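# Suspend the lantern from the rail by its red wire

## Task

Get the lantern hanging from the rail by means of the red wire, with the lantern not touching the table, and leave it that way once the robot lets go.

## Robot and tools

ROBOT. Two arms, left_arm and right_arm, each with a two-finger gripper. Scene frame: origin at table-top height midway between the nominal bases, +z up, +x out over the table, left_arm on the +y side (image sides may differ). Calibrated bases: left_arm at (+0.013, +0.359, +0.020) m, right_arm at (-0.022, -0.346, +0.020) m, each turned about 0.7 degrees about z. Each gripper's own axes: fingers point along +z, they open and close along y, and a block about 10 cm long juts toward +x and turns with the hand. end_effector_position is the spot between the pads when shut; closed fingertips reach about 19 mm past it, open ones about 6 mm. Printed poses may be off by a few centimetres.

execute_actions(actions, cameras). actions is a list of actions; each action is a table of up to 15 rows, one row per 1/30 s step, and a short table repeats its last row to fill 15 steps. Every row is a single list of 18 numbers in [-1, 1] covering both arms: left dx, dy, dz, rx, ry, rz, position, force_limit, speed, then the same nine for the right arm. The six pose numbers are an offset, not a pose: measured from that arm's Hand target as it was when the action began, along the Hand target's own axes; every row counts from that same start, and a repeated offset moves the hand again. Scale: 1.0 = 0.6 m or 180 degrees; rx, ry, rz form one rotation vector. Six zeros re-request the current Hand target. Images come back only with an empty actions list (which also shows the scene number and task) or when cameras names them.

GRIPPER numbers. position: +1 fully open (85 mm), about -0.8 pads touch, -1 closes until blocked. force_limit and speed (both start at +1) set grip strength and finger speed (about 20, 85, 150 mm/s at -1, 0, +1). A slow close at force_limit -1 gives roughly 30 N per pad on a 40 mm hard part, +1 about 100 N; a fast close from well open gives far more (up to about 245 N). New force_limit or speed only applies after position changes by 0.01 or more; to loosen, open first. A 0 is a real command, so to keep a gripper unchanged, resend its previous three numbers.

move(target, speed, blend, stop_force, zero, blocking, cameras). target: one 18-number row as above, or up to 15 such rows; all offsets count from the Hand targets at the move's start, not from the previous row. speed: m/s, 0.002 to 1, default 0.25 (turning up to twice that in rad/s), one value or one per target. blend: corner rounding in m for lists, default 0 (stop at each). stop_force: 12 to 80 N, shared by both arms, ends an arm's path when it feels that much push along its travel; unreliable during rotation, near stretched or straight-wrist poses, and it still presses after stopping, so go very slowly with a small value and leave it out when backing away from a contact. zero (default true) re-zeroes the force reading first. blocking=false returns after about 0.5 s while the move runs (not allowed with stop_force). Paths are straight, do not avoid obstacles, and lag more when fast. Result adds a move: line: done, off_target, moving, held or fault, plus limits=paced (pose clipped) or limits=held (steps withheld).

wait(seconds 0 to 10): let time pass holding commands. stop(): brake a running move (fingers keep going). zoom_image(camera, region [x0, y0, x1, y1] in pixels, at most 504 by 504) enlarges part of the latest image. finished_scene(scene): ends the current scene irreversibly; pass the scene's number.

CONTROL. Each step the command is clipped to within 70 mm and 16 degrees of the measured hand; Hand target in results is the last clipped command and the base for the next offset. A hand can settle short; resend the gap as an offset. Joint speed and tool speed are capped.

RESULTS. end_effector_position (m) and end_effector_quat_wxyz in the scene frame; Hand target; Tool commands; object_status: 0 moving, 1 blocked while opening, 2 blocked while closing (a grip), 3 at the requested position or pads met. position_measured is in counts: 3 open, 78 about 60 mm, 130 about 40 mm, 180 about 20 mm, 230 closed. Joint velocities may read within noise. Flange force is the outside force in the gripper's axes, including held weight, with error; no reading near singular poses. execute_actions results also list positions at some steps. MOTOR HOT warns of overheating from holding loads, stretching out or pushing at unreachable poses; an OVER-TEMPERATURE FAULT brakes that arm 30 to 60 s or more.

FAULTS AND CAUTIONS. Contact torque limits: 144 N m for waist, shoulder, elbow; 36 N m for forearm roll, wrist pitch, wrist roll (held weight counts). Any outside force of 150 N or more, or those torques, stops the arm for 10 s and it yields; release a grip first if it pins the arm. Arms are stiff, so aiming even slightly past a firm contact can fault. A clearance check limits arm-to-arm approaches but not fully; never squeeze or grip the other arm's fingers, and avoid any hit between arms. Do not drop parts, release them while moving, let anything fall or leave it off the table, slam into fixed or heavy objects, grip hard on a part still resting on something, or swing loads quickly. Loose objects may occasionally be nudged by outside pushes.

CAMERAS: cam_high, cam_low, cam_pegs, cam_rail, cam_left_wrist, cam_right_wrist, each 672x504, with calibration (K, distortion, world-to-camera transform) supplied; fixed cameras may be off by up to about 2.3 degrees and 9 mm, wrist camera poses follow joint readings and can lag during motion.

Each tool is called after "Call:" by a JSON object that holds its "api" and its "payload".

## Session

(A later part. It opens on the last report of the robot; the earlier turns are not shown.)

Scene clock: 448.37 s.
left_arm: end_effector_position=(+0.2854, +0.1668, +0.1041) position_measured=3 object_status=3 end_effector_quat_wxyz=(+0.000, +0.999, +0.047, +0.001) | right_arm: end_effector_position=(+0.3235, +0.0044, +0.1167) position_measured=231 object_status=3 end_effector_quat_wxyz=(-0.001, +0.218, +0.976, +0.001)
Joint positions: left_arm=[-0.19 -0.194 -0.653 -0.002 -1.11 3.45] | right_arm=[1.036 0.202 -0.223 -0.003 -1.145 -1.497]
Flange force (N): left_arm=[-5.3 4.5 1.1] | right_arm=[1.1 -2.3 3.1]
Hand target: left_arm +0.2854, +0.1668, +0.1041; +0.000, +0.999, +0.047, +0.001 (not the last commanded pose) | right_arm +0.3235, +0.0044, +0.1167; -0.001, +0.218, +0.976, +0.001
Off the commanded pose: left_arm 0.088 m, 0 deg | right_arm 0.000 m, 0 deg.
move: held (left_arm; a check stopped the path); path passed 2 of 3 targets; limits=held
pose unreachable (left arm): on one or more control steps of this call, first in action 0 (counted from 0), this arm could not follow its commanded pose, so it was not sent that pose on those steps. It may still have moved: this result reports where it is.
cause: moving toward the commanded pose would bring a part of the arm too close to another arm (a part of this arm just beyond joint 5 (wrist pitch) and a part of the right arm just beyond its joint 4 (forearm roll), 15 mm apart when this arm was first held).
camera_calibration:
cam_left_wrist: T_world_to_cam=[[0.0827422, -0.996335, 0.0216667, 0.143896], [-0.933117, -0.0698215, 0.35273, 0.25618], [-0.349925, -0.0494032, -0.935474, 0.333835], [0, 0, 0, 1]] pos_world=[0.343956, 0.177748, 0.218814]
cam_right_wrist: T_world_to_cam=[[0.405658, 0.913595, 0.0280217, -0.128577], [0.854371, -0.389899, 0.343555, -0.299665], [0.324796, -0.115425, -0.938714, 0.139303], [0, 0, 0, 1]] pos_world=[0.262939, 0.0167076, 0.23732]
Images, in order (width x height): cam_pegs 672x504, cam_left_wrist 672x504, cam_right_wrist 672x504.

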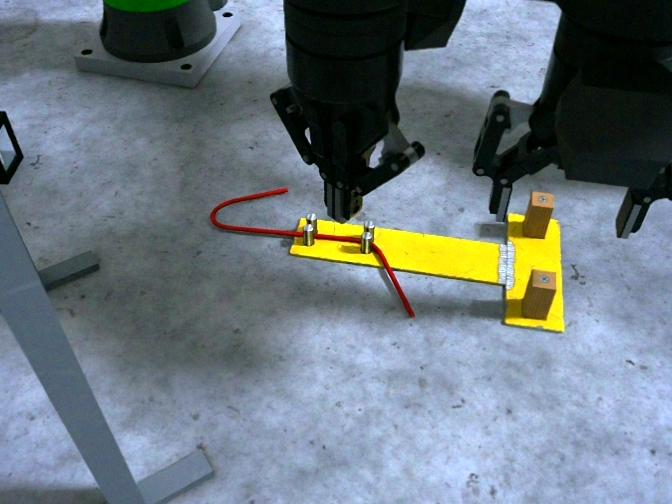

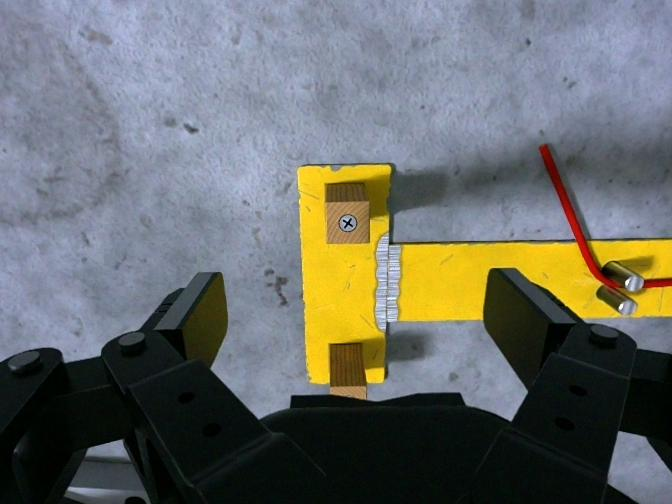

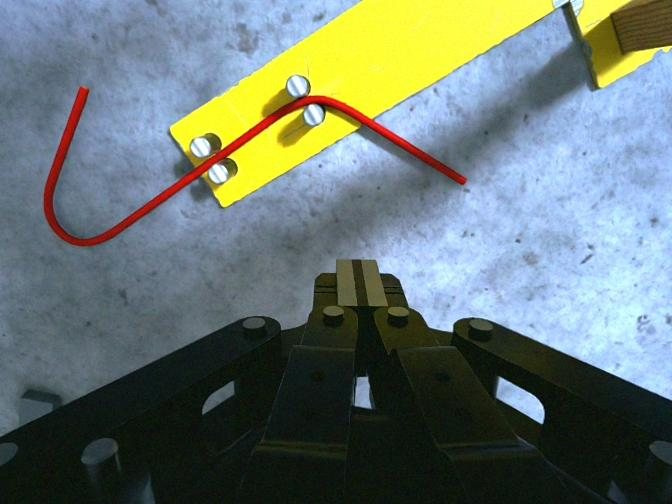

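Call:
{"api": "move", "payload": {"target": [[0,0,0,0,0,0,1,0.8,-1,0,-0.25,0,0,0,0,-1,0,-1],[-0.146,0,0,0,0,0,1,0.8,-1,0,-0.25,0,0,0,0,-1,0,-1],[-0.146,0.002,0.119,0,0,0,1,0.8,-1,0,-0.25,0,0,0,0,-1,0,-1],[-0.146,0.002,0.119,0,0,0,-1,0.8,-1,0,-0.25,0,0,0,0,-1,0,-1],[-0.146,0.002,0.117,0,0,0,-1,0.8,-1,0,-0.25,0,0,0,0,-1,0,-1]], "cameras": ["cam_left_wrist","cam_pegs"]}}

Scene clock: 460.07 s.
left_arm: end_effector_position=(+0.1985, +0.1575, +0.0337) position_measured=182 object_status=2 end_effector_quat_wxyz=(+0.000, +0.999, +0.047, +0.001) | right_arm: end_effector_position=(+0.2596, -0.1314, +0.1165) position_measured=231 object_status=3 end_effector_quat_wxyz=(-0.001, +0.218, +0.976, +0.001)
Joint positions: left_arm=[-0.309 -0.26 -0.895 -0.002 -0.935 3.569] | right_arm=[1.002 -0.149 -0.585 -0.003 -1.134 -1.464]
Flange force (N): left_arm=[-5.4 3.5 2.9] | right_arm=[1.6 -1.6 2.9]
Hand target: left_arm +0.1985, +0.1575, +0.0337; +0.000, +0.999, +0.047, +0.001 | right_arm +0.2596, -0.1314, +0.1165; -0.001, +0.218, +0.976, +0.001
Off the commanded pose: left_arm 0.000 m, 0 deg | right_arm 0.000 m, 0 deg.
move: done
camera_calibration:
cam_left_wrist: T_world_to_cam=[[0.0828699, -0.996324, 0.0217253, 0.14331], [-0.933106, -0.0699201, 0.352738, 0.199194], [-0.349922, -0.0495034, -0.93547, 0.23709], [0, 0, 0, 1]] pos_world=[0.256956, 0.168448, 0.148414]
Images, in order (width x height): cam_pegs 672x504, cam_left_wrist 672x504.

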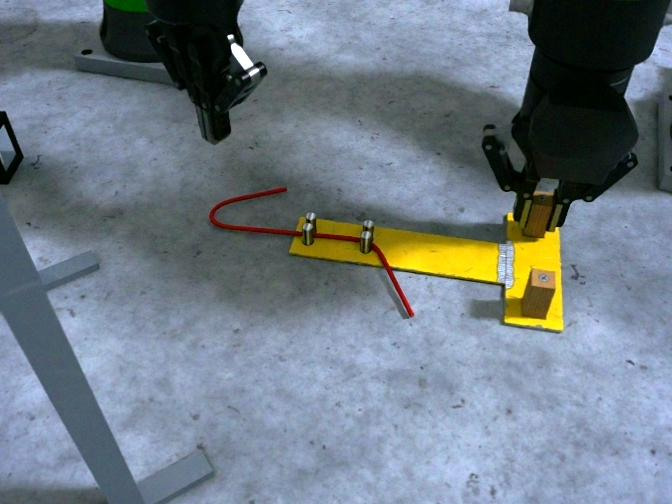

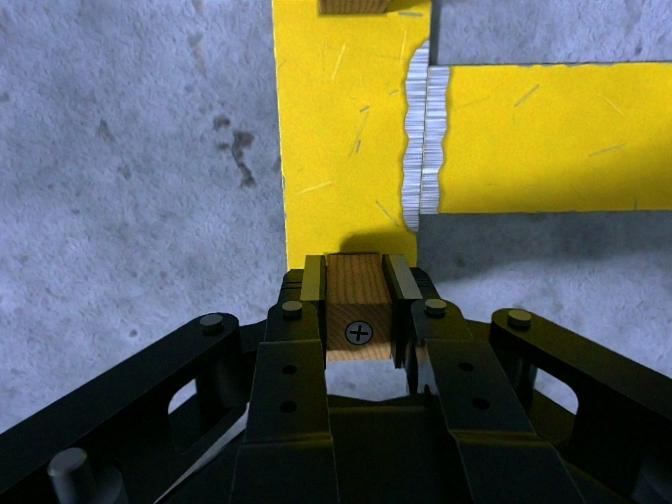

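Call:
{"api": "move", "payload": {"target": [[0,0,0,0,0,0,-1,0.8,-1,0.095,0.327,0,0,0,-0.362,-1,0,-1],[0,0,0,0,0,0,-1,0.8,-1,0.095,0.327,0.1525,0,0,-0.362,-1,0,-1]], "cameras": ["cam_right_wrist","cam_pegs"]}}

Scene clock: 469.17 s.
left_arm: end_effector_position=(+0.1985, +0.1575, +0.0337) position_measured=182 object_status=2 end_effector_quat_wxyz=(+0.000, +0.999, +0.047, +0.001) | right_arm: end_effector_position=(+0.2840, +0.0236, +0.1168) position_measured=231 object_status=3 end_effector_quat_wxyz=(+0.000, -0.215, +0.977, +0.001)
Joint positions: left_arm=[-0.309 -0.26 -0.895 -0.002 -0.935 3.569] | right_arm=[1.131 0.172 -0.259 -0.001 -1.137 -0.72]
Flange force (N): left_arm=[-6.0 3.0 2.6] | right_arm=[2.6 -0.8 2.7]
Hand target: left_arm +0.1985, +0.1575, +0.0337; +0.000, +0.999, +0.047, +0.001 | right_arm +0.2840, +0.0236, +0.1168; +0.000, -0.215, +0.977, +0.001 (not the last commanded pose)
Off the commanded pose: left_arm 0.000 m, 0 deg | right_arm 0.103 m, 15 deg.
move: held (right_arm; a check stopped the path); path passed 0 of 2 targets; limits=held
pose unreachable (right arm): on one or more control steps of this call, first in action 0 (counted from 0), this arm could not follow its commanded pose, so it was not sent that pose on those steps. It may still have moved: this result reports where it is.
cause: moving toward the commanded pose would bring a part of the arm too close to another arm (a part of this arm just beyond joint 4 (forearm roll) and a part of the left arm just beyond its joint 5 (wrist pitch), 11 mm apart when this arm was first held).
camera_calibration:
cam_right_wrist: T_world_to_cam=[[-0.439594, 0.897743, 0.0285571, 0.11019], [0.846594, 0.403508, 0.347073, -0.275384], [0.300059, 0.176747, -0.937403, 0.15446], [0, 0, 0, 1]] pos_world=[0.23523, -0.0151036, 0.237223]
Images, in order (width x height): cam_pegs 672x504, cam_right_wrist 672x504.

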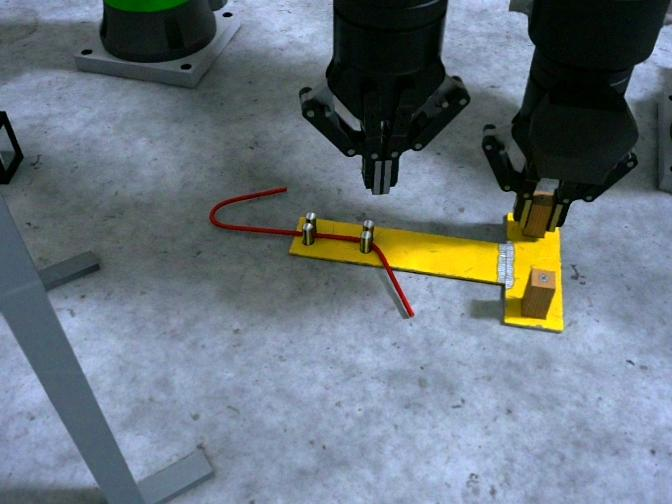

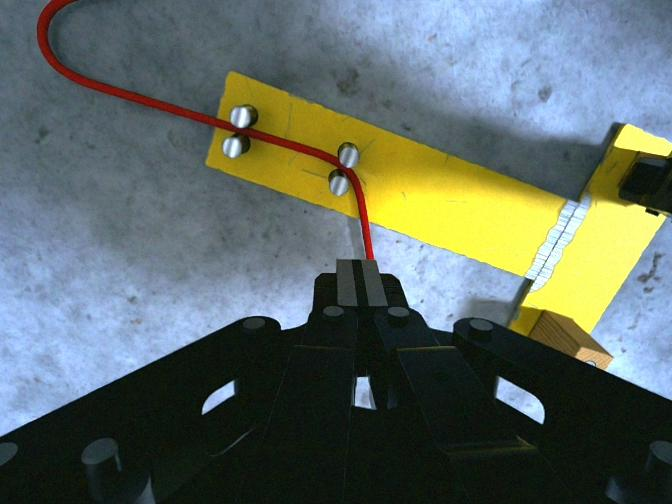

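Call:
{"api": "move", "payload": {"target": [[0,0,0,0,0,0,-1,0.8,-1,-0.06,-0.02,0,0,0,0,-0.4,0,-1],[0,0,0,0,0,0,-1,0.8,-1,-0.077,0.025,0,0,0,-0.068,-0.4,0,-1],[0,0,0,0,0,0,-1,0.8,-1,-0.077,0.025,0.08,0,0,-0.068,-0.4,0,-1]], "cameras": ["cam_right_wrist","cam_pegs"]}}

Scene clock: 486.73 s.
left_arm: end_effector_position=(+0.1985, +0.1575, +0.0337) position_measured=182 object_status=2 end_effector_quat_wxyz=(+0.000, +0.999, +0.047, +0.001) | right_arm: end_effector_position=(+0.2902, +0.0245, +0.1169) position_measured=179 object_status=0 end_effector_quat_wxyz=(+0.001, -0.215, +0.977, +0.002)
Joint positions: left_arm=[-0.309 -0.26 -0.895 -0.002 -0.935 3.569] | right_arm=[1.119 0.182 -0.247 -0.001 -1.138 -0.708]
Flange force (N): left_arm=[-5.8 3.6 2.6] | right_arm=[1.6 -0.5 3.0]
Hand target: left_arm +0.1985, +0.1575, +0.0337; +0.000, +0.999, +0.047, +0.001 | right_arm +0.2902, +0.0245, +0.1169; +0.001, -0.215, +0.977, +0.002 (not the last commanded pose)
Off the commanded pose: left_arm 0.000 m, 0 deg | right_arm 0.065 m, 12 deg.
move: held (right_arm; a check stopped the path); path passed 0 of 3 targets; limits=held
pose unreachable (right arm): on one or more control steps of this call, first in action 0 (counted from 0), this arm could not follow its commanded pose, so it was not sent that pose on those steps. It may still have moved: this result reports where it is.
cause: moving toward the commanded pose would bring a part of the arm too close to another arm (a part of this arm just beyond joint 4 (forearm roll) and a part of the left arm just beyond its joint 5 (wrist pitch), where that arm would come to rest).
camera_calibration:
cam_right_wrist: T_world_to_cam=[[-0.43931, 0.897861, 0.0292125, 0.111982], [0.846563, 0.402892, 0.347864, -0.281103], [0.300563, 0.17755, -0.93709, 0.15218], [0, 0, 0, 1]] pos_world=[0.241426, -0.0143093, 0.23712]
Images, in order (width x height): cam_pegs 672x504, cam_right_wrist 672x504.

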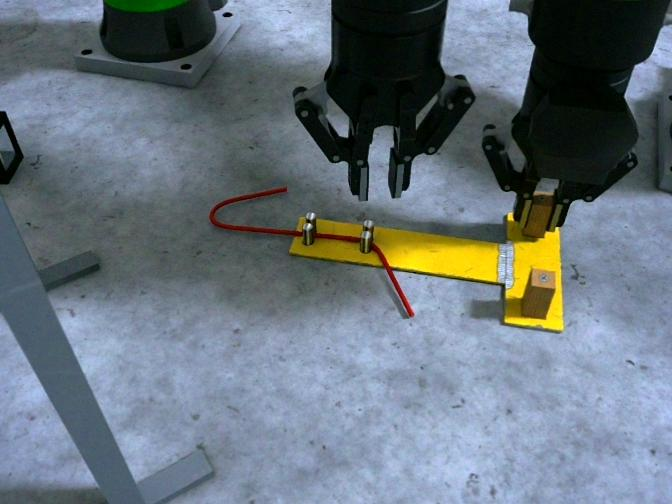

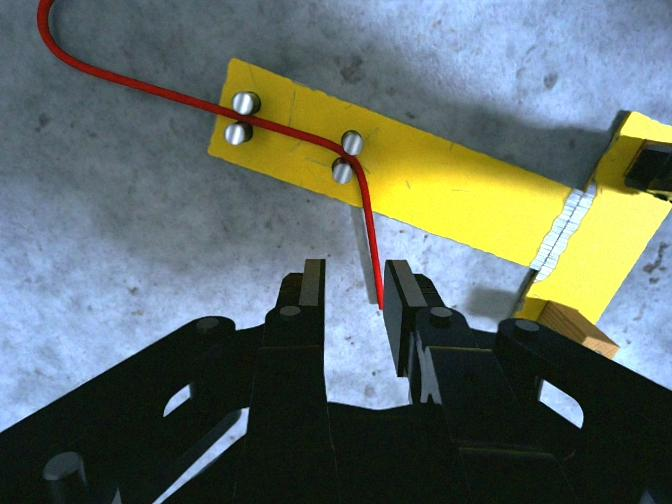

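Call:
{"api": "move", "payload": {"target": [[0,0,0,0,0,0,1,0.8,-1,0,-0.25,-0.05,0,0,0,-1,0,-1],[0,0,-0.15,0,0,0,1,0.8,-1,0,-0.25,-0.05,0,0,0,-1,0,-1],[0,0,-0.15,0,0,0.5,1,0.8,-1,0,-0.25,-0.05,0,0,0,-1,0,-1],[0,0,-0.15,0,0,1,1,0.8,-1,0,-0.25,-0.05,0,0,0,-1,0,-1],[0,0,0,0,0,1,1,0.8,-1,0,-0.25,-0.05,0,0,0,-1,0,-1],[0,0,0,0,0,1,-1,0.8,-1,0,-0.25,-0.05,0,0,0,-1,0,-1]], "speed": 0.6, "cameras": ["cam_high","cam_pegs"]}}

Scene clock: 513.47 s.
left_arm: end_effector_position=(+0.1985, +0.1575, +0.0337) position_measured=183 object_status=0 end_effector_quat_wxyz=(+0.001, -0.047, +0.999, +0.000) | right_arm: end_effector_position=(+0.3532, -0.1118, +0.1464) position_measured=231 object_status=3 end_effector_quat_wxyz=(+0.001, -0.215, +0.977, +0.002)
Joint positions: left_arm=[-0.309 -0.26 -0.895 -0.002 -0.935 0.428] | right_arm=[0.833 0.05 -0.32 -0.002 -1.198 -0.421]
Flange force (N): left_arm=[13.1 7.0 -33.0] | right_arm=[2.1 0.0 3.4]
Hand target: left_arm +0.1985, +0.1575, +0.0337; +0.001, -0.047, +0.999, +0.000 | right_arm +0.3532, -0.1118, +0.1464; +0.001, -0.215, +0.977, +0.002
Off the commanded pose: left_arm 0.000 m, 0 deg | right_arm 0.000 m, 0 deg.
move: done; limits=paced
Images, in order (width x height): cam_high 672x504, cam_pegs 672x504.

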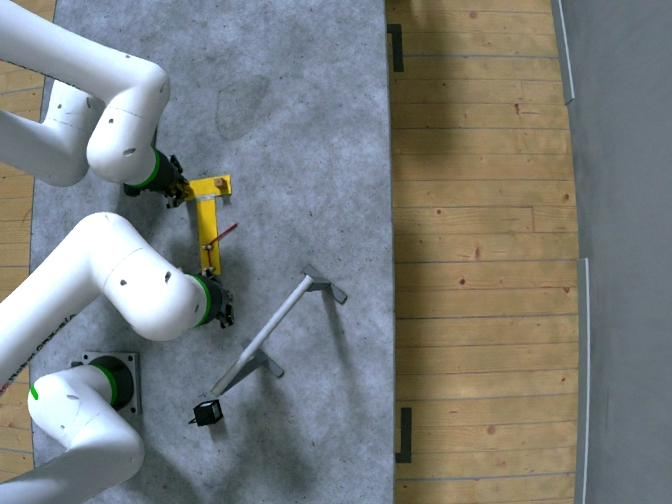

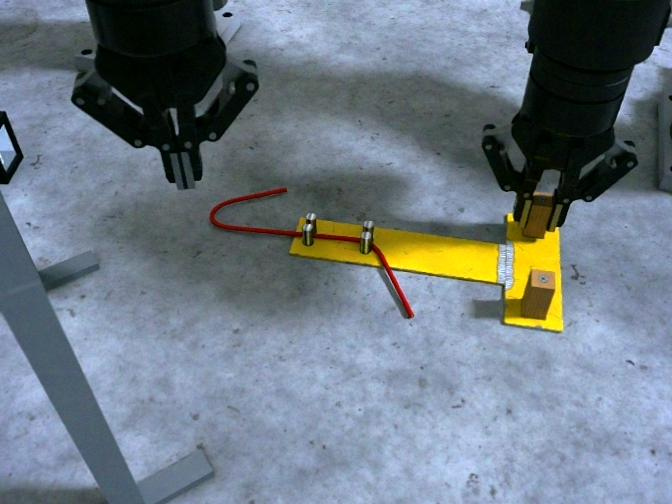

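Call:
{"api": "move", "payload": {"target": [[0,0,-0.005,0,0,0,-1,0.8,-1,0,0,-0.1,0,0,0,-1,0,-1],[0,0,-0.005,0,0,-0.222,-1,0.8,-1,0,0,-0.1,0,0,0,-1,0,-1]], "speed": 0.2, "cameras": ["cam_high","cam_pegs","cam_right_wrist"]}}

Scene clock: 520.80 s.
left_arm: end_effector_position=(+0.1985, +0.1575, +0.0367) position_measured=183 object_status=2 end_effector_quat_wxyz=(+0.001, -0.385, +0.923, +0.000) | right_arm: end_effector_position=(+0.3531, -0.1120, +0.2064) position_measured=231 object_status=3 end_effector_quat_wxyz=(+0.001, -0.215, +0.977, +0.002)
Joint positions: left_arm=[-0.309 -0.267 -0.891 -0.002 -0.945 1.125] | right_arm=[0.832 0.005 -0.22 -0.002 -1.343 -0.421]
Flange force (N): left_arm=[6.9 1.0 2.3] | right_arm=[2.6 0.0 4.0]
Hand target: left_arm +0.1985, +0.1575, +0.0367; +0.001, -0.385, +0.923, +0.000 | right_arm +0.3531, -0.1120, +0.2064; +0.001, -0.215, +0.977, +0.002
Off the commanded pose: left_arm 0.000 m, 0 deg | right_arm 0.000 m, 0 deg.
move: done
camera_calibration:
cam_right_wrist: T_world_to_cam=[[-0.43931, 0.897861, 0.0292125, 0.259465], [0.846563, 0.402892, 0.347864, -0.310566], [0.300563, 0.17755, -0.93709, 0.241455], [0, 0, 0, 1]] pos_world=[0.304326, -0.150709, 0.32672]
Images, in order (width x height): cam_high 672x504, cam_pegs 672x504, cam_right_wrist 672x504.

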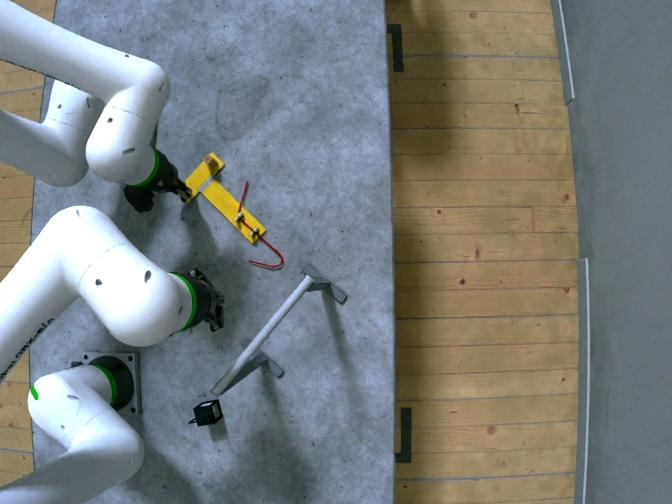

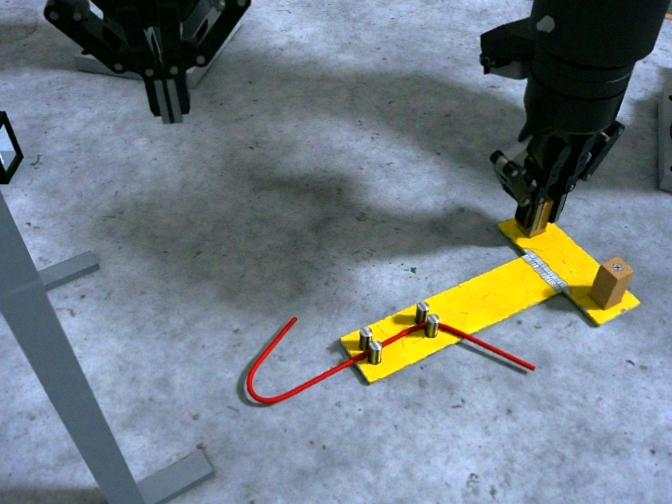

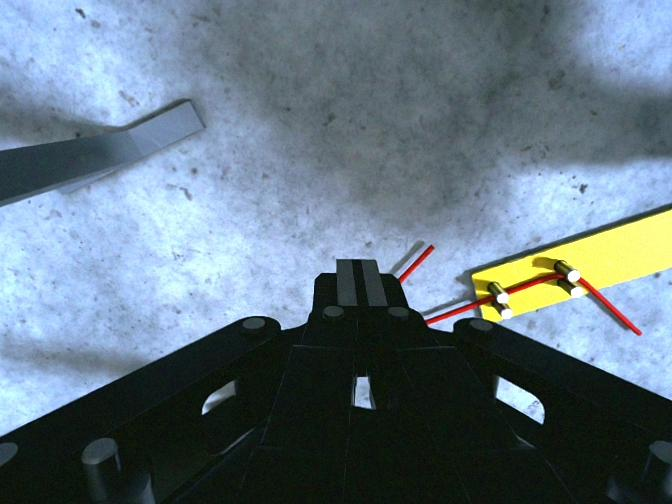

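Call:
{"api": "move", "payload": {"target": [[0,0,-0.002,0,0,0,-1,0.8,-1,-0.136,0.411,0.12,0,0,-0.328,-1,0,-1],[0,0,-0.002,0,0,0,-1,0.8,-1,-0.136,0.411,0.299,0,0,-0.328,-1,0,-1]], "cameras": ["cam_pegs","cam_right_wrist"]}}

Scene clock: 532.17 s.
left_arm: end_effector_position=(+0.1985, +0.1575, +0.0376) position_measured=183 object_status=2 end_effector_quat_wxyz=(+0.001, -0.385, +0.923, +0.000) | right_arm: end_effector_position=(+0.3319, +0.0718, +0.1558) position_measured=231 object_status=3 end_effector_quat_wxyz=(+0.002, -0.551, +0.835, +0.001)
Joint positions: left_arm=[-0.309 -0.27 -0.89 -0.002 -0.949 1.125] | right_arm=[1.085 0.296 -0.008 0 -1.262 0.058]
Flange force (N): left_arm=[6.2 1.5 2.9] | right_arm=[1.8 2.8 3.2]
Hand target: left_arm +0.1985, +0.1575, +0.0376; +0.001, -0.385, +0.923, +0.000 | right_arm +0.3319, +0.0717, +0.1558; +0.002, -0.551, +0.835, +0.001 (not the last commanded pose)
Off the commanded pose: left_arm 0.000 m, 0 deg | right_arm 0.149 m, 17 deg.
move: held (right_arm; a check stopped the path); path passed 0 of 2 targets; limits=held
pose unreachable (right arm): on one or more control steps of this call, first in action 0 (counted from 0), this arm could not follow its commanded pose, so it was not sent that pose on those steps. It may still have moved: this result reports where it is.
cause: moving toward the commanded pose would bring a part of the arm too close to another arm (a part of this arm just beyond joint 4 (forearm roll) and a part of the left arm just beyond its joint 5 (wrist pitch), along the way the arms are being sent, or toward where that arm still pushes).
camera_calibration:
cam_right_wrist: T_world_to_cam=[[-0.927473, 0.372983, 0.0260241, 0.286913], [0.357975, 0.86575, 0.349758, -0.220374], [0.107923, 0.333707, -0.936479, 0.220432], [0, 0, 0, 1]] pos_world=[0.321203, 0.0102155, 0.276041]
Images, in order (width x height): cam_pegs 672x504, cam_right_wrist 672x504.

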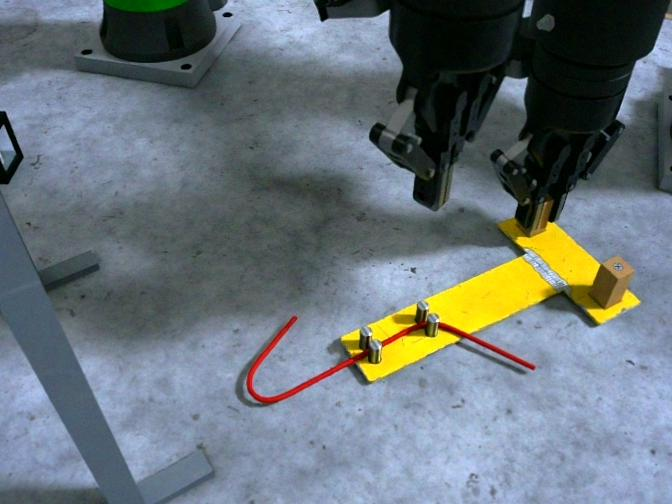

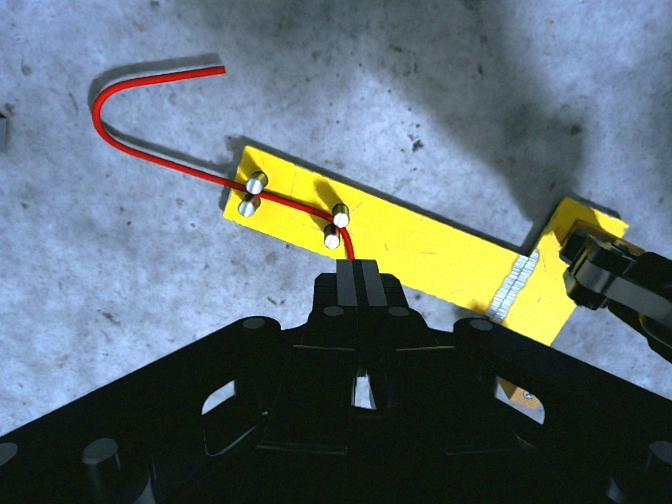

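Call:
{"api": "move", "payload": {"target": [[0,0,0,0,0,0,-1,0.8,-1,0.35,0,-0.05,0,0,0,-1,0,-1],[0,0,0,0,0,0.222,-1,0.8,-1,0.35,0,-0.05,0,0,0,-1,0,-1]], "speed": 0.25}}

Call:
{"api": "move", "payload": {"target": [[0,0,0.007,0,0,0,-1,0.8,-1,0,0,0,0,0,0,-1,0,-1],[0,0,0.007,0,0,0,1,0.8,-1,0,0,0,0,0,0,-1,0,-1],[0,0,-0.13,0,0,0,1,0.8,-1,0,0,0,0,0,0,-1,0,-1],[-0.165,0.002,-0.13,0,0,0,1,0.8,-1,0,0,0,0,0,0,-1,0,-1],[-0.165,0.002,0.007,0,0,0,1,0.8,-1,0,0,0,0,0,0,-1,0,-1],[-0.165,0.002,0.007,0,0,0,-1,0.8,-1,0,0,0,0,0,0,-1,0,-1]], "speed": 0.3, "cameras": ["cam_high","cam_pegs","cam_right_wrist"]}}

Scene clock: 550.60 s.
left_arm: end_effector_position=(+0.1984, +0.1575, +0.0376) position_measured=183 object_status=2 end_effector_quat_wxyz=(+0.001, -0.047, +0.999, +0.000) | right_arm: end_effector_position=(+0.2493, -0.1215, +0.1849) position_measured=231 object_status=3 end_effector_quat_wxyz=(+0.002, -0.551, +0.835, +0.001)
Joint positions: left_arm=[-0.309 -0.27 -0.89 -0.002 -0.949 0.428] | right_arm=[1.047 -0.224 -0.476 0 -1.314 0.096]
Flange force (N): left_arm=[6.3 -3.0 2.3] | right_arm=[1.6 0.7 3.7]
Hand target: left_arm +0.1985, +0.1575, +0.0376; +0.001, -0.047, +0.999, +0.000 | right_arm +0.2493, -0.1215, +0.1849; +0.002, -0.551, +0.835, +0.001
Off the commanded pose: left_arm 0.000 m, 0 deg | right_arm 0.000 m, 0 deg.
move: done

Scene clock: 561.00 s.
left_arm: end_effector_position=(+0.2969, +0.1679, +0.0337) position_measured=182 object_status=0 end_effector_quat_wxyz=(+0.001, -0.047, +0.999, +0.000) | right_arm: end_effector_position=(+0.2493, -0.1215, +0.1849) position_measured=231 object_status=3 end_effector_quat_wxyz=(+0.002, -0.551, +0.835, +0.001)
Joint positions: left_arm=[-0.179 -0.048 -0.722 -0.002 -0.895 0.298] | right_arm=[1.047 -0.224 -0.476 0 -1.314 0.096]
Flange force (N): left_arm=[14.1 5.5 -34.2] | right_arm=[1.9 1.2 3.7]
Hand target: left_arm +0.2969, +0.1679, +0.0336; +0.001, -0.047, +0.999, +0.000 | right_arm +0.2493, -0.1215, +0.1849; +0.002, -0.551, +0.835, +0.001
Off the commanded pose: left_arm 0.000 m, 0 deg | right_arm 0.000 m, 0 deg.
move: done
camera_calibration:
cam_right_wrist: T_world_to_cam=[[-0.927426, 0.373096, 0.02607, 0.28151], [0.358096, 0.865701, 0.349757, -0.0337214], [0.107924, 0.333709, -0.936478, 0.321081], [0, 0, 0, 1]] pos_world=[0.238503, -0.182985, 0.305141]
Images, in order (width x height): cam_high 672x504, cam_pegs 672x504, cam_right_wrist 672x504.

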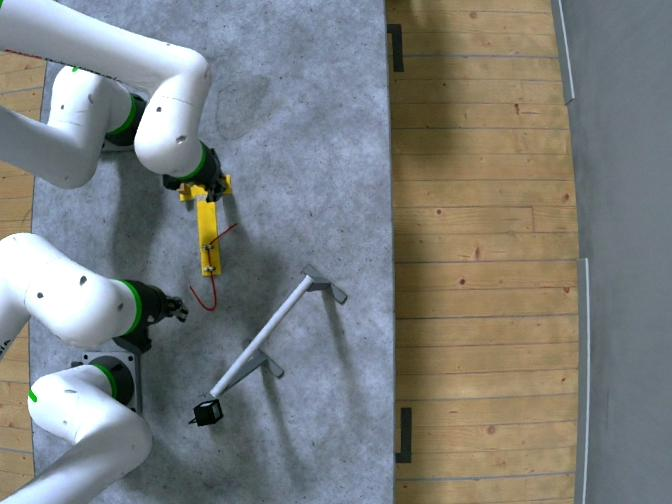

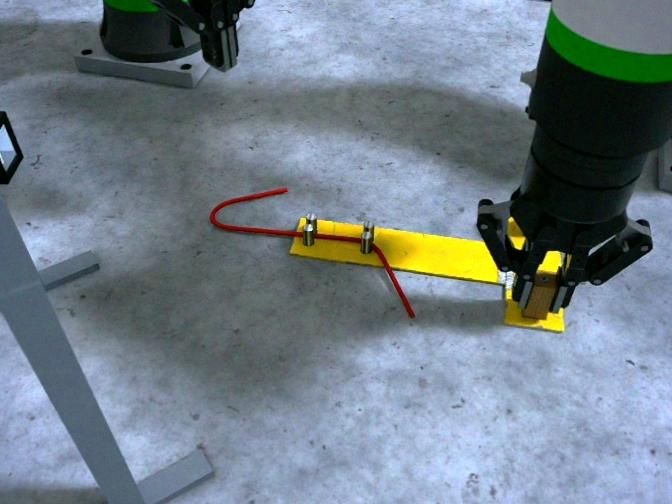

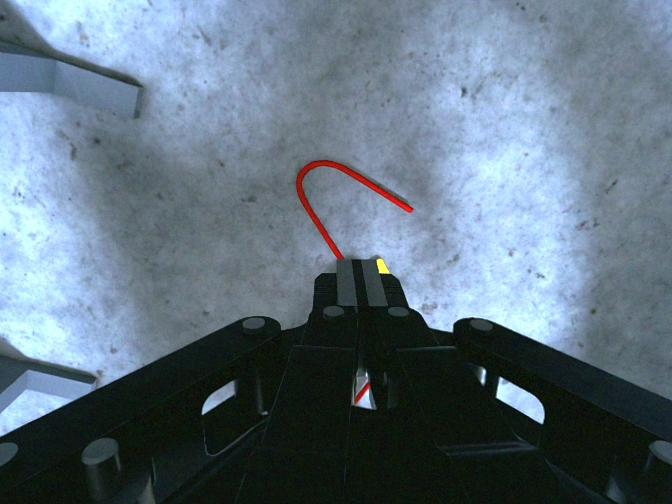

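Call:
{"api": "move", "payload": {"target": [[0,0,-0.002,0,0,0,-1,0.8,-1,-0.303,0.0235,0.1,0,0,0.16,-0.4,0,-1],[0,0,-0.002,0,0,0,-1,0.8,-1,-0.303,0.0235,0.2615,0,0,0.16,-0.4,0,-1]], "cameras": ["cam_pegs","cam_right_wrist"]}}

Scene clock: 570.50 s.
left_arm: end_effector_position=(+0.2969, +0.1679, +0.0348) position_measured=182 object_status=2 end_effector_quat_wxyz=(+0.001, -0.047, +0.999, +0.000) | right_arm: end_effector_position=(+0.3077, +0.0510, +0.1011) position_measured=179 object_status=3 end_effector_quat_wxyz=(+0.001, -0.326, +0.945, +0.001)
Joint positions: left_arm=[-0.179 -0.051 -0.721 -0.002 -0.899 0.298] | right_arm=[1.11 0.272 -0.176 0 -1.119 -0.469]
Flange force (N): left_arm=[5.6 -2.5 2.0] | right_arm=[2.0 -0.5 2.6]
Hand target: left_arm +0.2969, +0.1679, +0.0348; +0.001, -0.047, +0.999, +0.000 | right_arm +0.3077, +0.0510, +0.1011; +0.001, -0.326, +0.945, +0.001 (not the last commanded pose)
Off the commanded pose: left_arm 0.000 m, 0 deg | right_arm 0.072 m, 0 deg.
move: held (right_arm; a check stopped the path); path passed 1 of 2 targets; limits=held
pose unreachable (right arm): on one or more control steps of this call, first in action 0 (counted from 0), this arm could not follow its commanded pose, so it was not sent that pose on those steps. It may still have moved: this result reports where it is.
cause: moving toward the commanded pose would bring a part of the arm too close to another arm (a part of this arm just beyond joint 5 (wrist pitch) and a part of the left arm just beyond its joint 5 (wrist pitch), 15 mm apart when this arm was first held).
camera_calibration:
cam_right_wrist: T_world_to_cam=[[-0.633009, 0.773646, 0.0277683, 0.162352], [0.731441, 0.585958, 0.34878, -0.275094], [0.253561, 0.241092, -0.936793, 0.138655], [0, 0, 0, 1]] pos_world=[0.268828, 0.00216189, 0.22133]
Images, in order (width x height): cam_pegs 672x504, cam_right_wrist 672x504.

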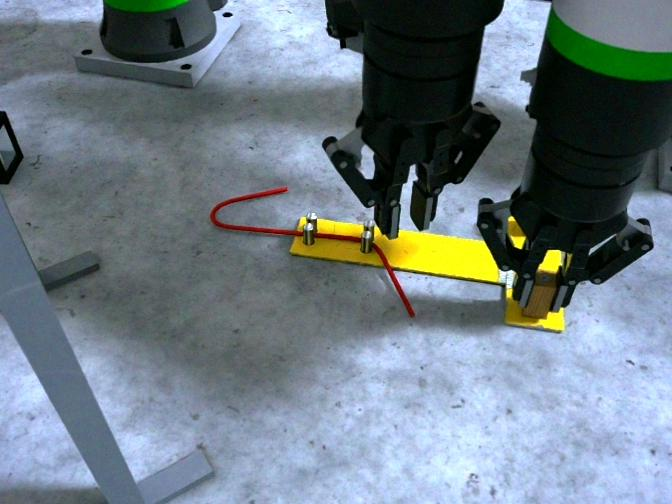

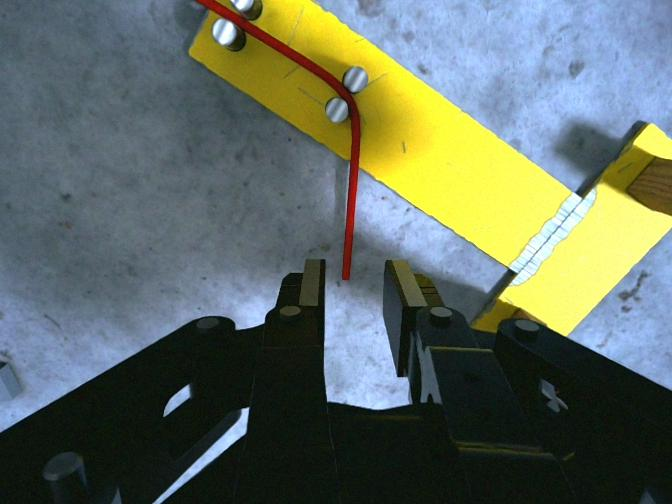

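Call:
{"api": "move", "payload": {"target": [[0,0,0,0,0,0,-1,0.8,-1,0.019,0.0045,0,0,0,0,-0.4,0,-1],[0,0,0,0,0,0,-1,0.8,-1,0.019,0.0045,0.12,0,0,0,-0.4,0,-1],[0,0,0,0,0,0,-1,0.8,-1,0.019,0.0045,0.12,0,0,0,-1,0,-1]], "cameras": ["cam_pegs","cam_right_wrist"]}}

Scene clock: 582.00 s.
left_arm: end_effector_position=(+0.2969, +0.1679, +0.0348) position_measured=182 object_status=2 end_effector_quat_wxyz=(+0.001, -0.047, +0.999, +0.000) | right_arm: end_effector_position=(+0.2972, +0.0463, +0.0291) position_measured=231 object_status=0 end_effector_quat_wxyz=(+0.001, -0.326, +0.945, +0.001)
Joint positions: left_arm=[-0.179 -0.051 -0.721 -0.002 -0.899 0.298] | right_arm=[1.126 0.341 -0.279 0 -0.947 -0.485]
Flange force (N): left_arm=[6.1 -2.2 1.3] | right_arm=[2.5 -0.1 2.5]
Hand target: left_arm +0.2969, +0.1679, +0.0348; +0.001, -0.047, +0.999, +0.000 | right_arm +0.2972, +0.0463, +0.0291; +0.001, -0.326, +0.945, +0.001
Off the commanded pose: left_arm 0.000 m, 0 deg | right_arm 0.000 m, 0 deg.
move: done
camera_calibration:
cam_right_wrist: T_world_to_cam=[[-0.633009, 0.773646, 0.0277683, 0.161341], [0.731441, 0.585958, 0.34878, -0.239548], [0.253561, 0.241092, -0.936793, 0.075001], [0, 0, 0, 1]] pos_world=[0.258328, -0.00253811, 0.14933]
Images, in order (width x height): cam_pegs 672x504, cam_right_wrist 672x504.

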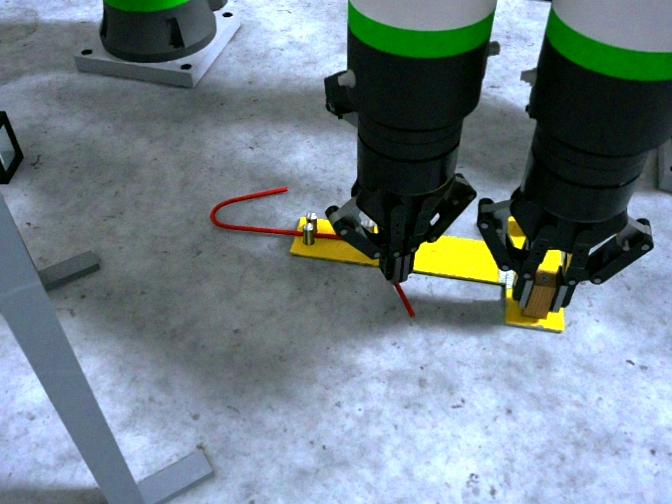

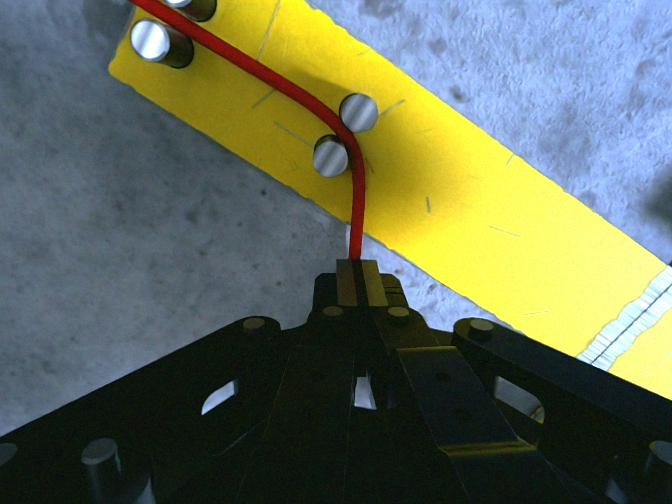

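Call:
{"api": "move", "payload": {"target": [[0,0,0,0,0,0,-1,0.8,-1,0,0,0,0,0,0,-0.5,0,-1],[0,0,0,0,0,0,-1,0.8,-1,-0.005,-0.004,0.009,0,0,0,-0.5,0,-1],[0,0,0,0,0,0,-1,0.8,-1,-0.005,-0.004,0.009,0,0,0,-1,0,-1]], "cameras": ["cam_right_wrist"]}}

Scene clock: 589.77 s.
left_arm: end_effector_position=(+0.2969, +0.1679, +0.0348) position_measured=182 object_status=2 end_effector_quat_wxyz=(+0.001, -0.047, +0.999, +0.000) | right_arm: end_effector_position=(+0.3004, +0.0463, +0.0249) position_measured=192 object_status=3 end_effector_quat_wxyz=(+0.001, -0.326, +0.945, +0.001)
Joint positions: left_arm=[-0.179 -0.051 -0.721 -0.002 -0.899 0.298] | right_arm=[1.12 0.352 -0.277 0 -0.939 -0.479]
Flange force (N): left_arm=[6.1 -2.6 1.6] | right_arm=[2.5 0.2 2.7]
Hand target: left_arm +0.2969, +0.1679, +0.0348; +0.001, -0.047, +0.999, +0.000 | right_arm +0.3002, +0.0462, +0.0248; +0.001, -0.326, +0.945, +0.001 (not the last commanded pose)
Tool commands: left_gripper/position=-1.0 left_gripper/force_limit=+0.8 left_gripper/speed=-1.0 right_gripper/position=-0.5 right_gripper/force_limit=+0.0 right_gripper/speed=-1.0
Off the commanded pose: left_arm 0.000 m, 0 deg | right_arm 0.001 m, 0 deg.
move: held (right_arm; a check stopped the path); path passed 2 of 3 targets; target 3's new numbers were not sent; limits=held
pose unreachable (right arm): on one or more control steps of this call, first in action 0 (counted from 0), this arm could not follow its commanded pose, so it was not sent that pose on those steps. It may still have moved: this result reports where it is.
cause: moving toward the commanded pose would bring a part of the arm too close to another arm (a part of this arm just beyond joint 5 (wrist pitch) and a part of the left arm just beyond its joint 5 (wrist pitch), at the place that arm is still heading or pushing toward).
camera_calibration:
cam_right_wrist: T_world_to_cam=[[-0.632875, 0.773749, 0.0279489, 0.163423], [0.731481, 0.585691, 0.349145, -0.240485], [0.253781, 0.241409, -0.936652, 0.0701785], [0, 0, 0, 1]] pos_world=[0.261527, -0.00254074, 0.145129]
Images, in order (width x height): cam_right_wrist 672x504.

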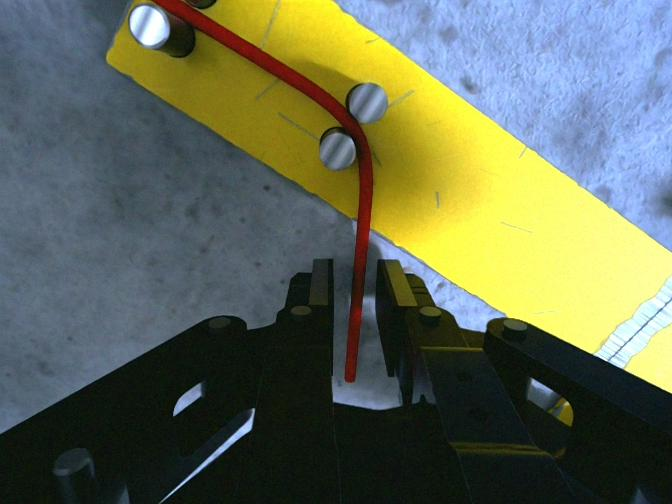

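Call:
{"api": "execute_actions", "payload": {"actions": [[[0,0,0,0,0,0,-1,0.8,-1,0,0,0,0,0,0,-1,0,-1]],[[0,0,0,0,0,0,-1,0.8,-1,0,0,0,0,0,0,-1,0,-1]],[[0,0,0,0,0,0,-1,0.8,-1,0,0,0,0,0,0,-1,0,-1]]], "cameras": ["cam_right_wrist"]}}

Scene clock: 594.60 s.
left_arm: end_effector_position=(+0.2969, +0.1679, +0.0348) position_measured=182 object_status=2 end_effector_quat_wxyz=(+0.001, -0.047, +0.999, +0.000) | right_arm: end_effector_position=(+0.3002, +0.0463, +0.0249) position_measured=227 object_status=2 end_effector_quat_wxyz=(+0.001, -0.326, +0.945, +0.001)
Joint positions: left_arm=[-0.179 -0.051 -0.721 -0.002 -0.899 0.298] | right_arm=[1.12 0.352 -0.277 0 -0.939 -0.479]
Flange force (N): left_arm=[6.8 -8.0 1.6] | right_arm=[-2.6 4.8 2.7]
Flange force at the end of the 1st action (N): left_arm=[6.0 -2.8 1.7] | right_arm=[1.6 0.2 2.8]
Flange force at the end of the 2nd action (N): left_arm=[6.8 -8.2 1.7] | right_arm=[-2.2 4.8 2.8]
Hand target: left_arm +0.2969, +0.1679, +0.0348; +0.001, -0.047, +0.999, +0.000 | right_arm +0.3002, +0.0462, +0.0248; +0.001, -0.326, +0.945, +0.001
Off the commanded pose: left_arm 0.000 m, 0 deg | right_arm 0.000 m, 0 deg.
Step readings (end_effector_position of left_arm | right_arm; steps 1 to 15: 1st action; 16 to 30: 2nd action; 31 to 45: 3rd action):
0: (+0.2969, +0.1679, +0.0348) | (+0.3002, +0.0462, +0.0248)
1: (+0.2969, +0.1679, +0.0348) | (+0.3002, +0.0462, +0.0248)
2: (+0.2969, +0.1679, +0.0348) | (+0.3002, +0.0462, +0.0248)
4: (+0.2969, +0.1679, +0.0348) | (+0.3002, +0.0462, +0.0248)
8: (+0.2969, +0.1679, +0.0348) | (+0.3002, +0.0462, +0.0248)
15: (+0.2969, +0.1679, +0.0348) | (+0.3002, +0.0463, +0.0248)
16: (+0.2969, +0.1679, +0.0348) | (+0.3002, +0.0463, +0.0248)
17: (+0.2969, +0.1679, +0.0348) | (+0.3002, +0.0463, +0.0248)
19: (+0.2969, +0.1679, +0.0348) | (+0.3002, +0.0463, +0.0249)
23: (+0.2969, +0.1679, +0.0348) | (+0.3002, +0.0463, +0.0249)
30: (+0.2969, +0.1679, +0.0348) | (+0.3002, +0.0463, +0.0249)
31: (+0.2969, +0.1679, +0.0348) | (+0.3002, +0.0463, +0.0249)
32: (+0.2969, +0.1679, +0.0348) | (+0.3002, +0.0463, +0.0249)
34: (+0.2969, +0.1679, +0.0348) | (+0.3002, +0.0463, +0.0249)
38: (+0.2969, +0.1679, +0.0348) | (+0.3002, +0.0463, +0.0249)
45: (+0.2969, +0.1679, +0.0348) | (+0.3002, +0.0463, +0.0249)
camera_calibration:
cam_right_wrist: T_world_to_cam=[[-0.633009, 0.773646, 0.0277683, 0.163357], [0.731441, 0.585958, 0.34878, -0.240277], [0.253561, 0.241092, -0.936793, 0.0703058], [0, 0, 0, 1]] pos_world=[0.261328, -0.00253811, 0.14513]
Images, in order (width x height): cam_right_wrist 672x504.

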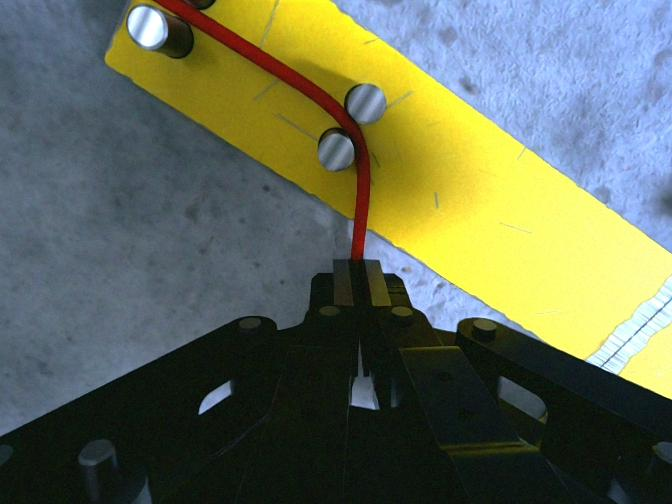

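Call:
{"api": "move", "payload": {"target": [[0,0,0,0,0,0,-1,0.8,-1,0,-0.021,0,0,0,0.083,-1,0,-1],[0,0,0,0,0,0,-1,0.8,-1,0.006,-0.040,0,0,0,0.167,-1,0,-1],[0,0,0,0,0,0,-1,0.8,-1,0.0215,-0.0605,-0.001,0,0,0.278,-1,0,-1],[0,0,0,0,0,0,-1,0.8,-1,0.0415,-0.0735,-0.002,0,0,0.389,-1,0,-1],[0,0,0,0,0,0,-1,0.8,-1,0.063,-0.08,-0.0035,0,0,0.5,-1,0,-1]], "speed": 0.12, "blend": 0.004, "cameras": ["cam_right_wrist","cam_pegs"]}}

Scene clock: 615.60 s.
left_arm: end_effector_position=(+0.2969, +0.1679, +0.0348) position_measured=182 object_status=2 end_effector_quat_wxyz=(+0.001, -0.047, +0.999, +0.000) | right_arm: end_effector_position=(+0.3000, -0.0148, +0.0267) position_measured=227 object_status=2 end_effector_quat_wxyz=(+0.000, +0.438, +0.899, +0.002)
Joint positions: left_arm=[-0.179 -0.051 -0.721 -0.002 -0.899 0.298] | right_arm=[1.062 0.25 -0.408 0 -0.909 -1.992]
Flange force (N): left_arm=[0.9 -27.1 1.1] | right_arm=[24.2 8.8 4.9]
Hand target: left_arm +0.2969, +0.1679, +0.0348; +0.001, -0.047, +0.999, +0.000 | right_arm +0.3000, -0.0149, +0.0268; +0.000, +0.438, +0.899, +0.002
Off the commanded pose: left_arm 0.000 m, 0 deg | right_arm 0.000 m, 0 deg.
move: done
camera_calibration:
cam_right_wrist: T_world_to_cam=[[0.773768, 0.632776, 0.029631, -0.213701], [0.586364, -0.733146, 0.344491, -0.180914], [0.239709, -0.249181, -0.938322, 0.0837212], [0, 0, 0, 1]] pos_world=[0.251368, 0.0234505, 0.147213]
Images, in order (width x height): cam_pegs 672x504, cam_right_wrist 672x504.

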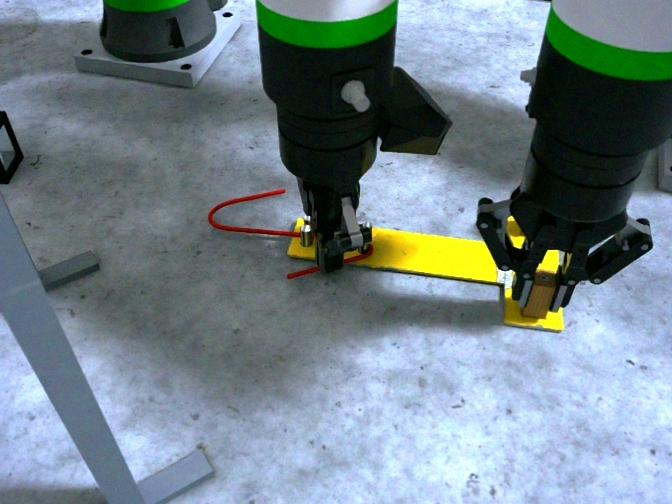

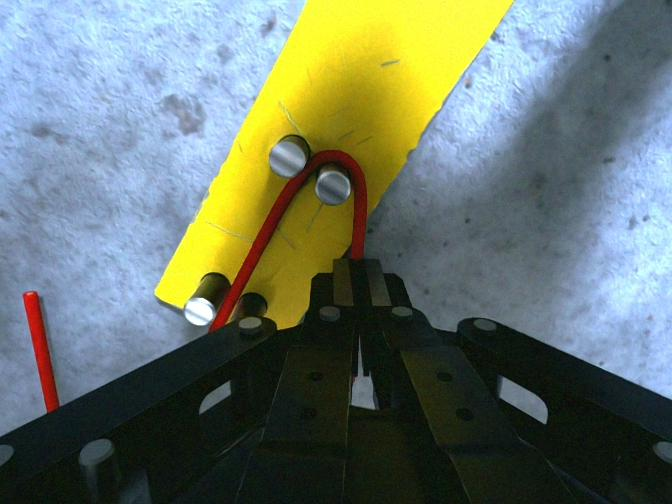

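Call:
{"api": "move", "payload": {"target": [[0,0,0,0,0,0,-1,0.8,-1,0,0,0,0,0,0,-0.5,0,-1],[0,0,0,0,0,0,-1,0.8,-1,0,0,-0.1,0,0,0,-0.5,0,-1]], "speed": 0.1, "cameras": ["cam_right_wrist","cam_pegs"]}}

Call:
{"api": "zoom_image", "payload": {"camera": "cam_pegs", "region": [180, 150, 480, 340]}}

Scene clock: 661.13 s.
left_arm: end_effector_position=(+0.2969, +0.1679, +0.0348) position_measured=182 object_status=2 end_effector_quat_wxyz=(+0.001, -0.047, +0.999, +0.000) | right_arm: end_effector_position=(+0.2999, -0.0150, +0.0867) position_measured=192 object_status=3 end_effector_quat_wxyz=(+0.000, +0.438, +0.899, +0.002)
Joint positions: left_arm=[-0.179 -0.051 -0.721 -0.002 -0.899 0.298] | right_arm=[1.062 0.163 -0.349 0 -1.056 -1.992]
Flange force (N): left_arm=[5.7 -2.3 1.6] | right_arm=[-0.1 -2.0 3.1]
Hand target: left_arm +0.2969, +0.1679, +0.0348; +0.001, -0.047, +0.999, +0.000 | right_arm +0.2999, -0.0150, +0.0868; +0.000, +0.438, +0.899, +0.002
Off the commanded pose: left_arm 0.000 m, 0 deg | right_arm 0.000 m, 0 deg.
move: done
camera_calibration:
cam_right_wrist: T_world_to_cam=[[0.773747, 0.632797, 0.0297032, -0.215285], [0.586352, -0.73313, 0.344546, -0.20168], [0.239804, -0.249175, -0.938299, 0.139966], [0, 0, 0, 1]] pos_world=[0.251268, 0.0232504, 0.207213]
Images, in order (width x height): cam_pegs 672x504, cam_right_wrist 672x504.

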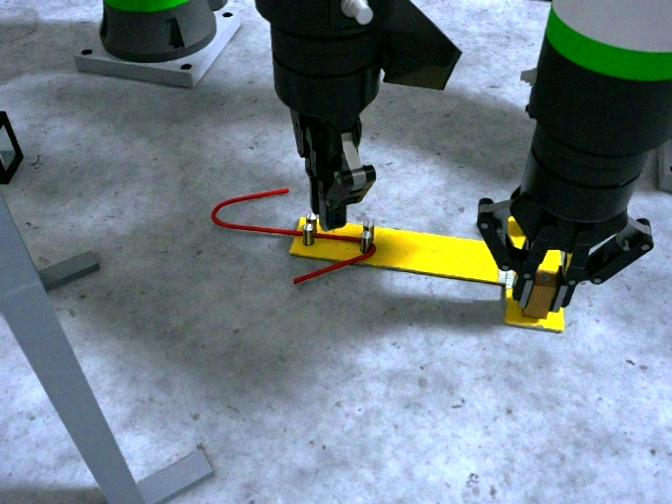

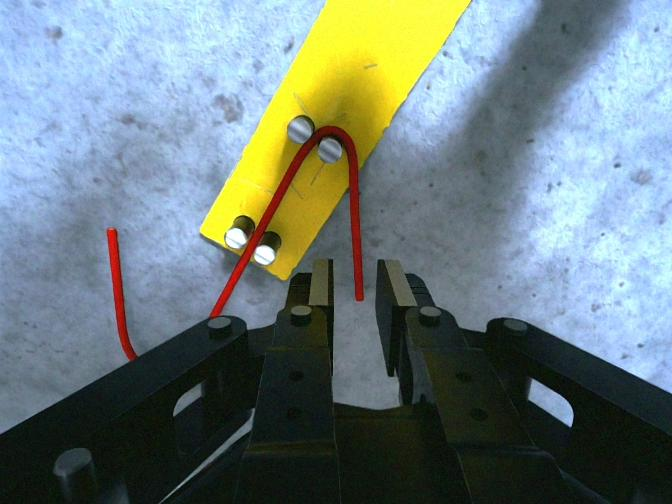

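Scaled by 1.680 from the camera's 672x504 image, which has a finer 960x720 frame.

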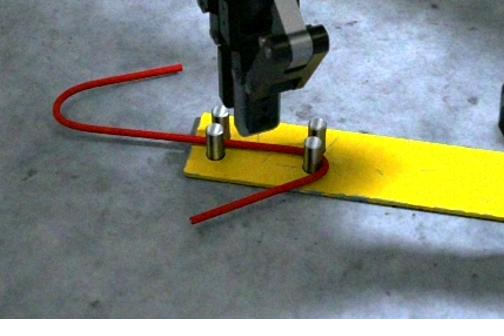

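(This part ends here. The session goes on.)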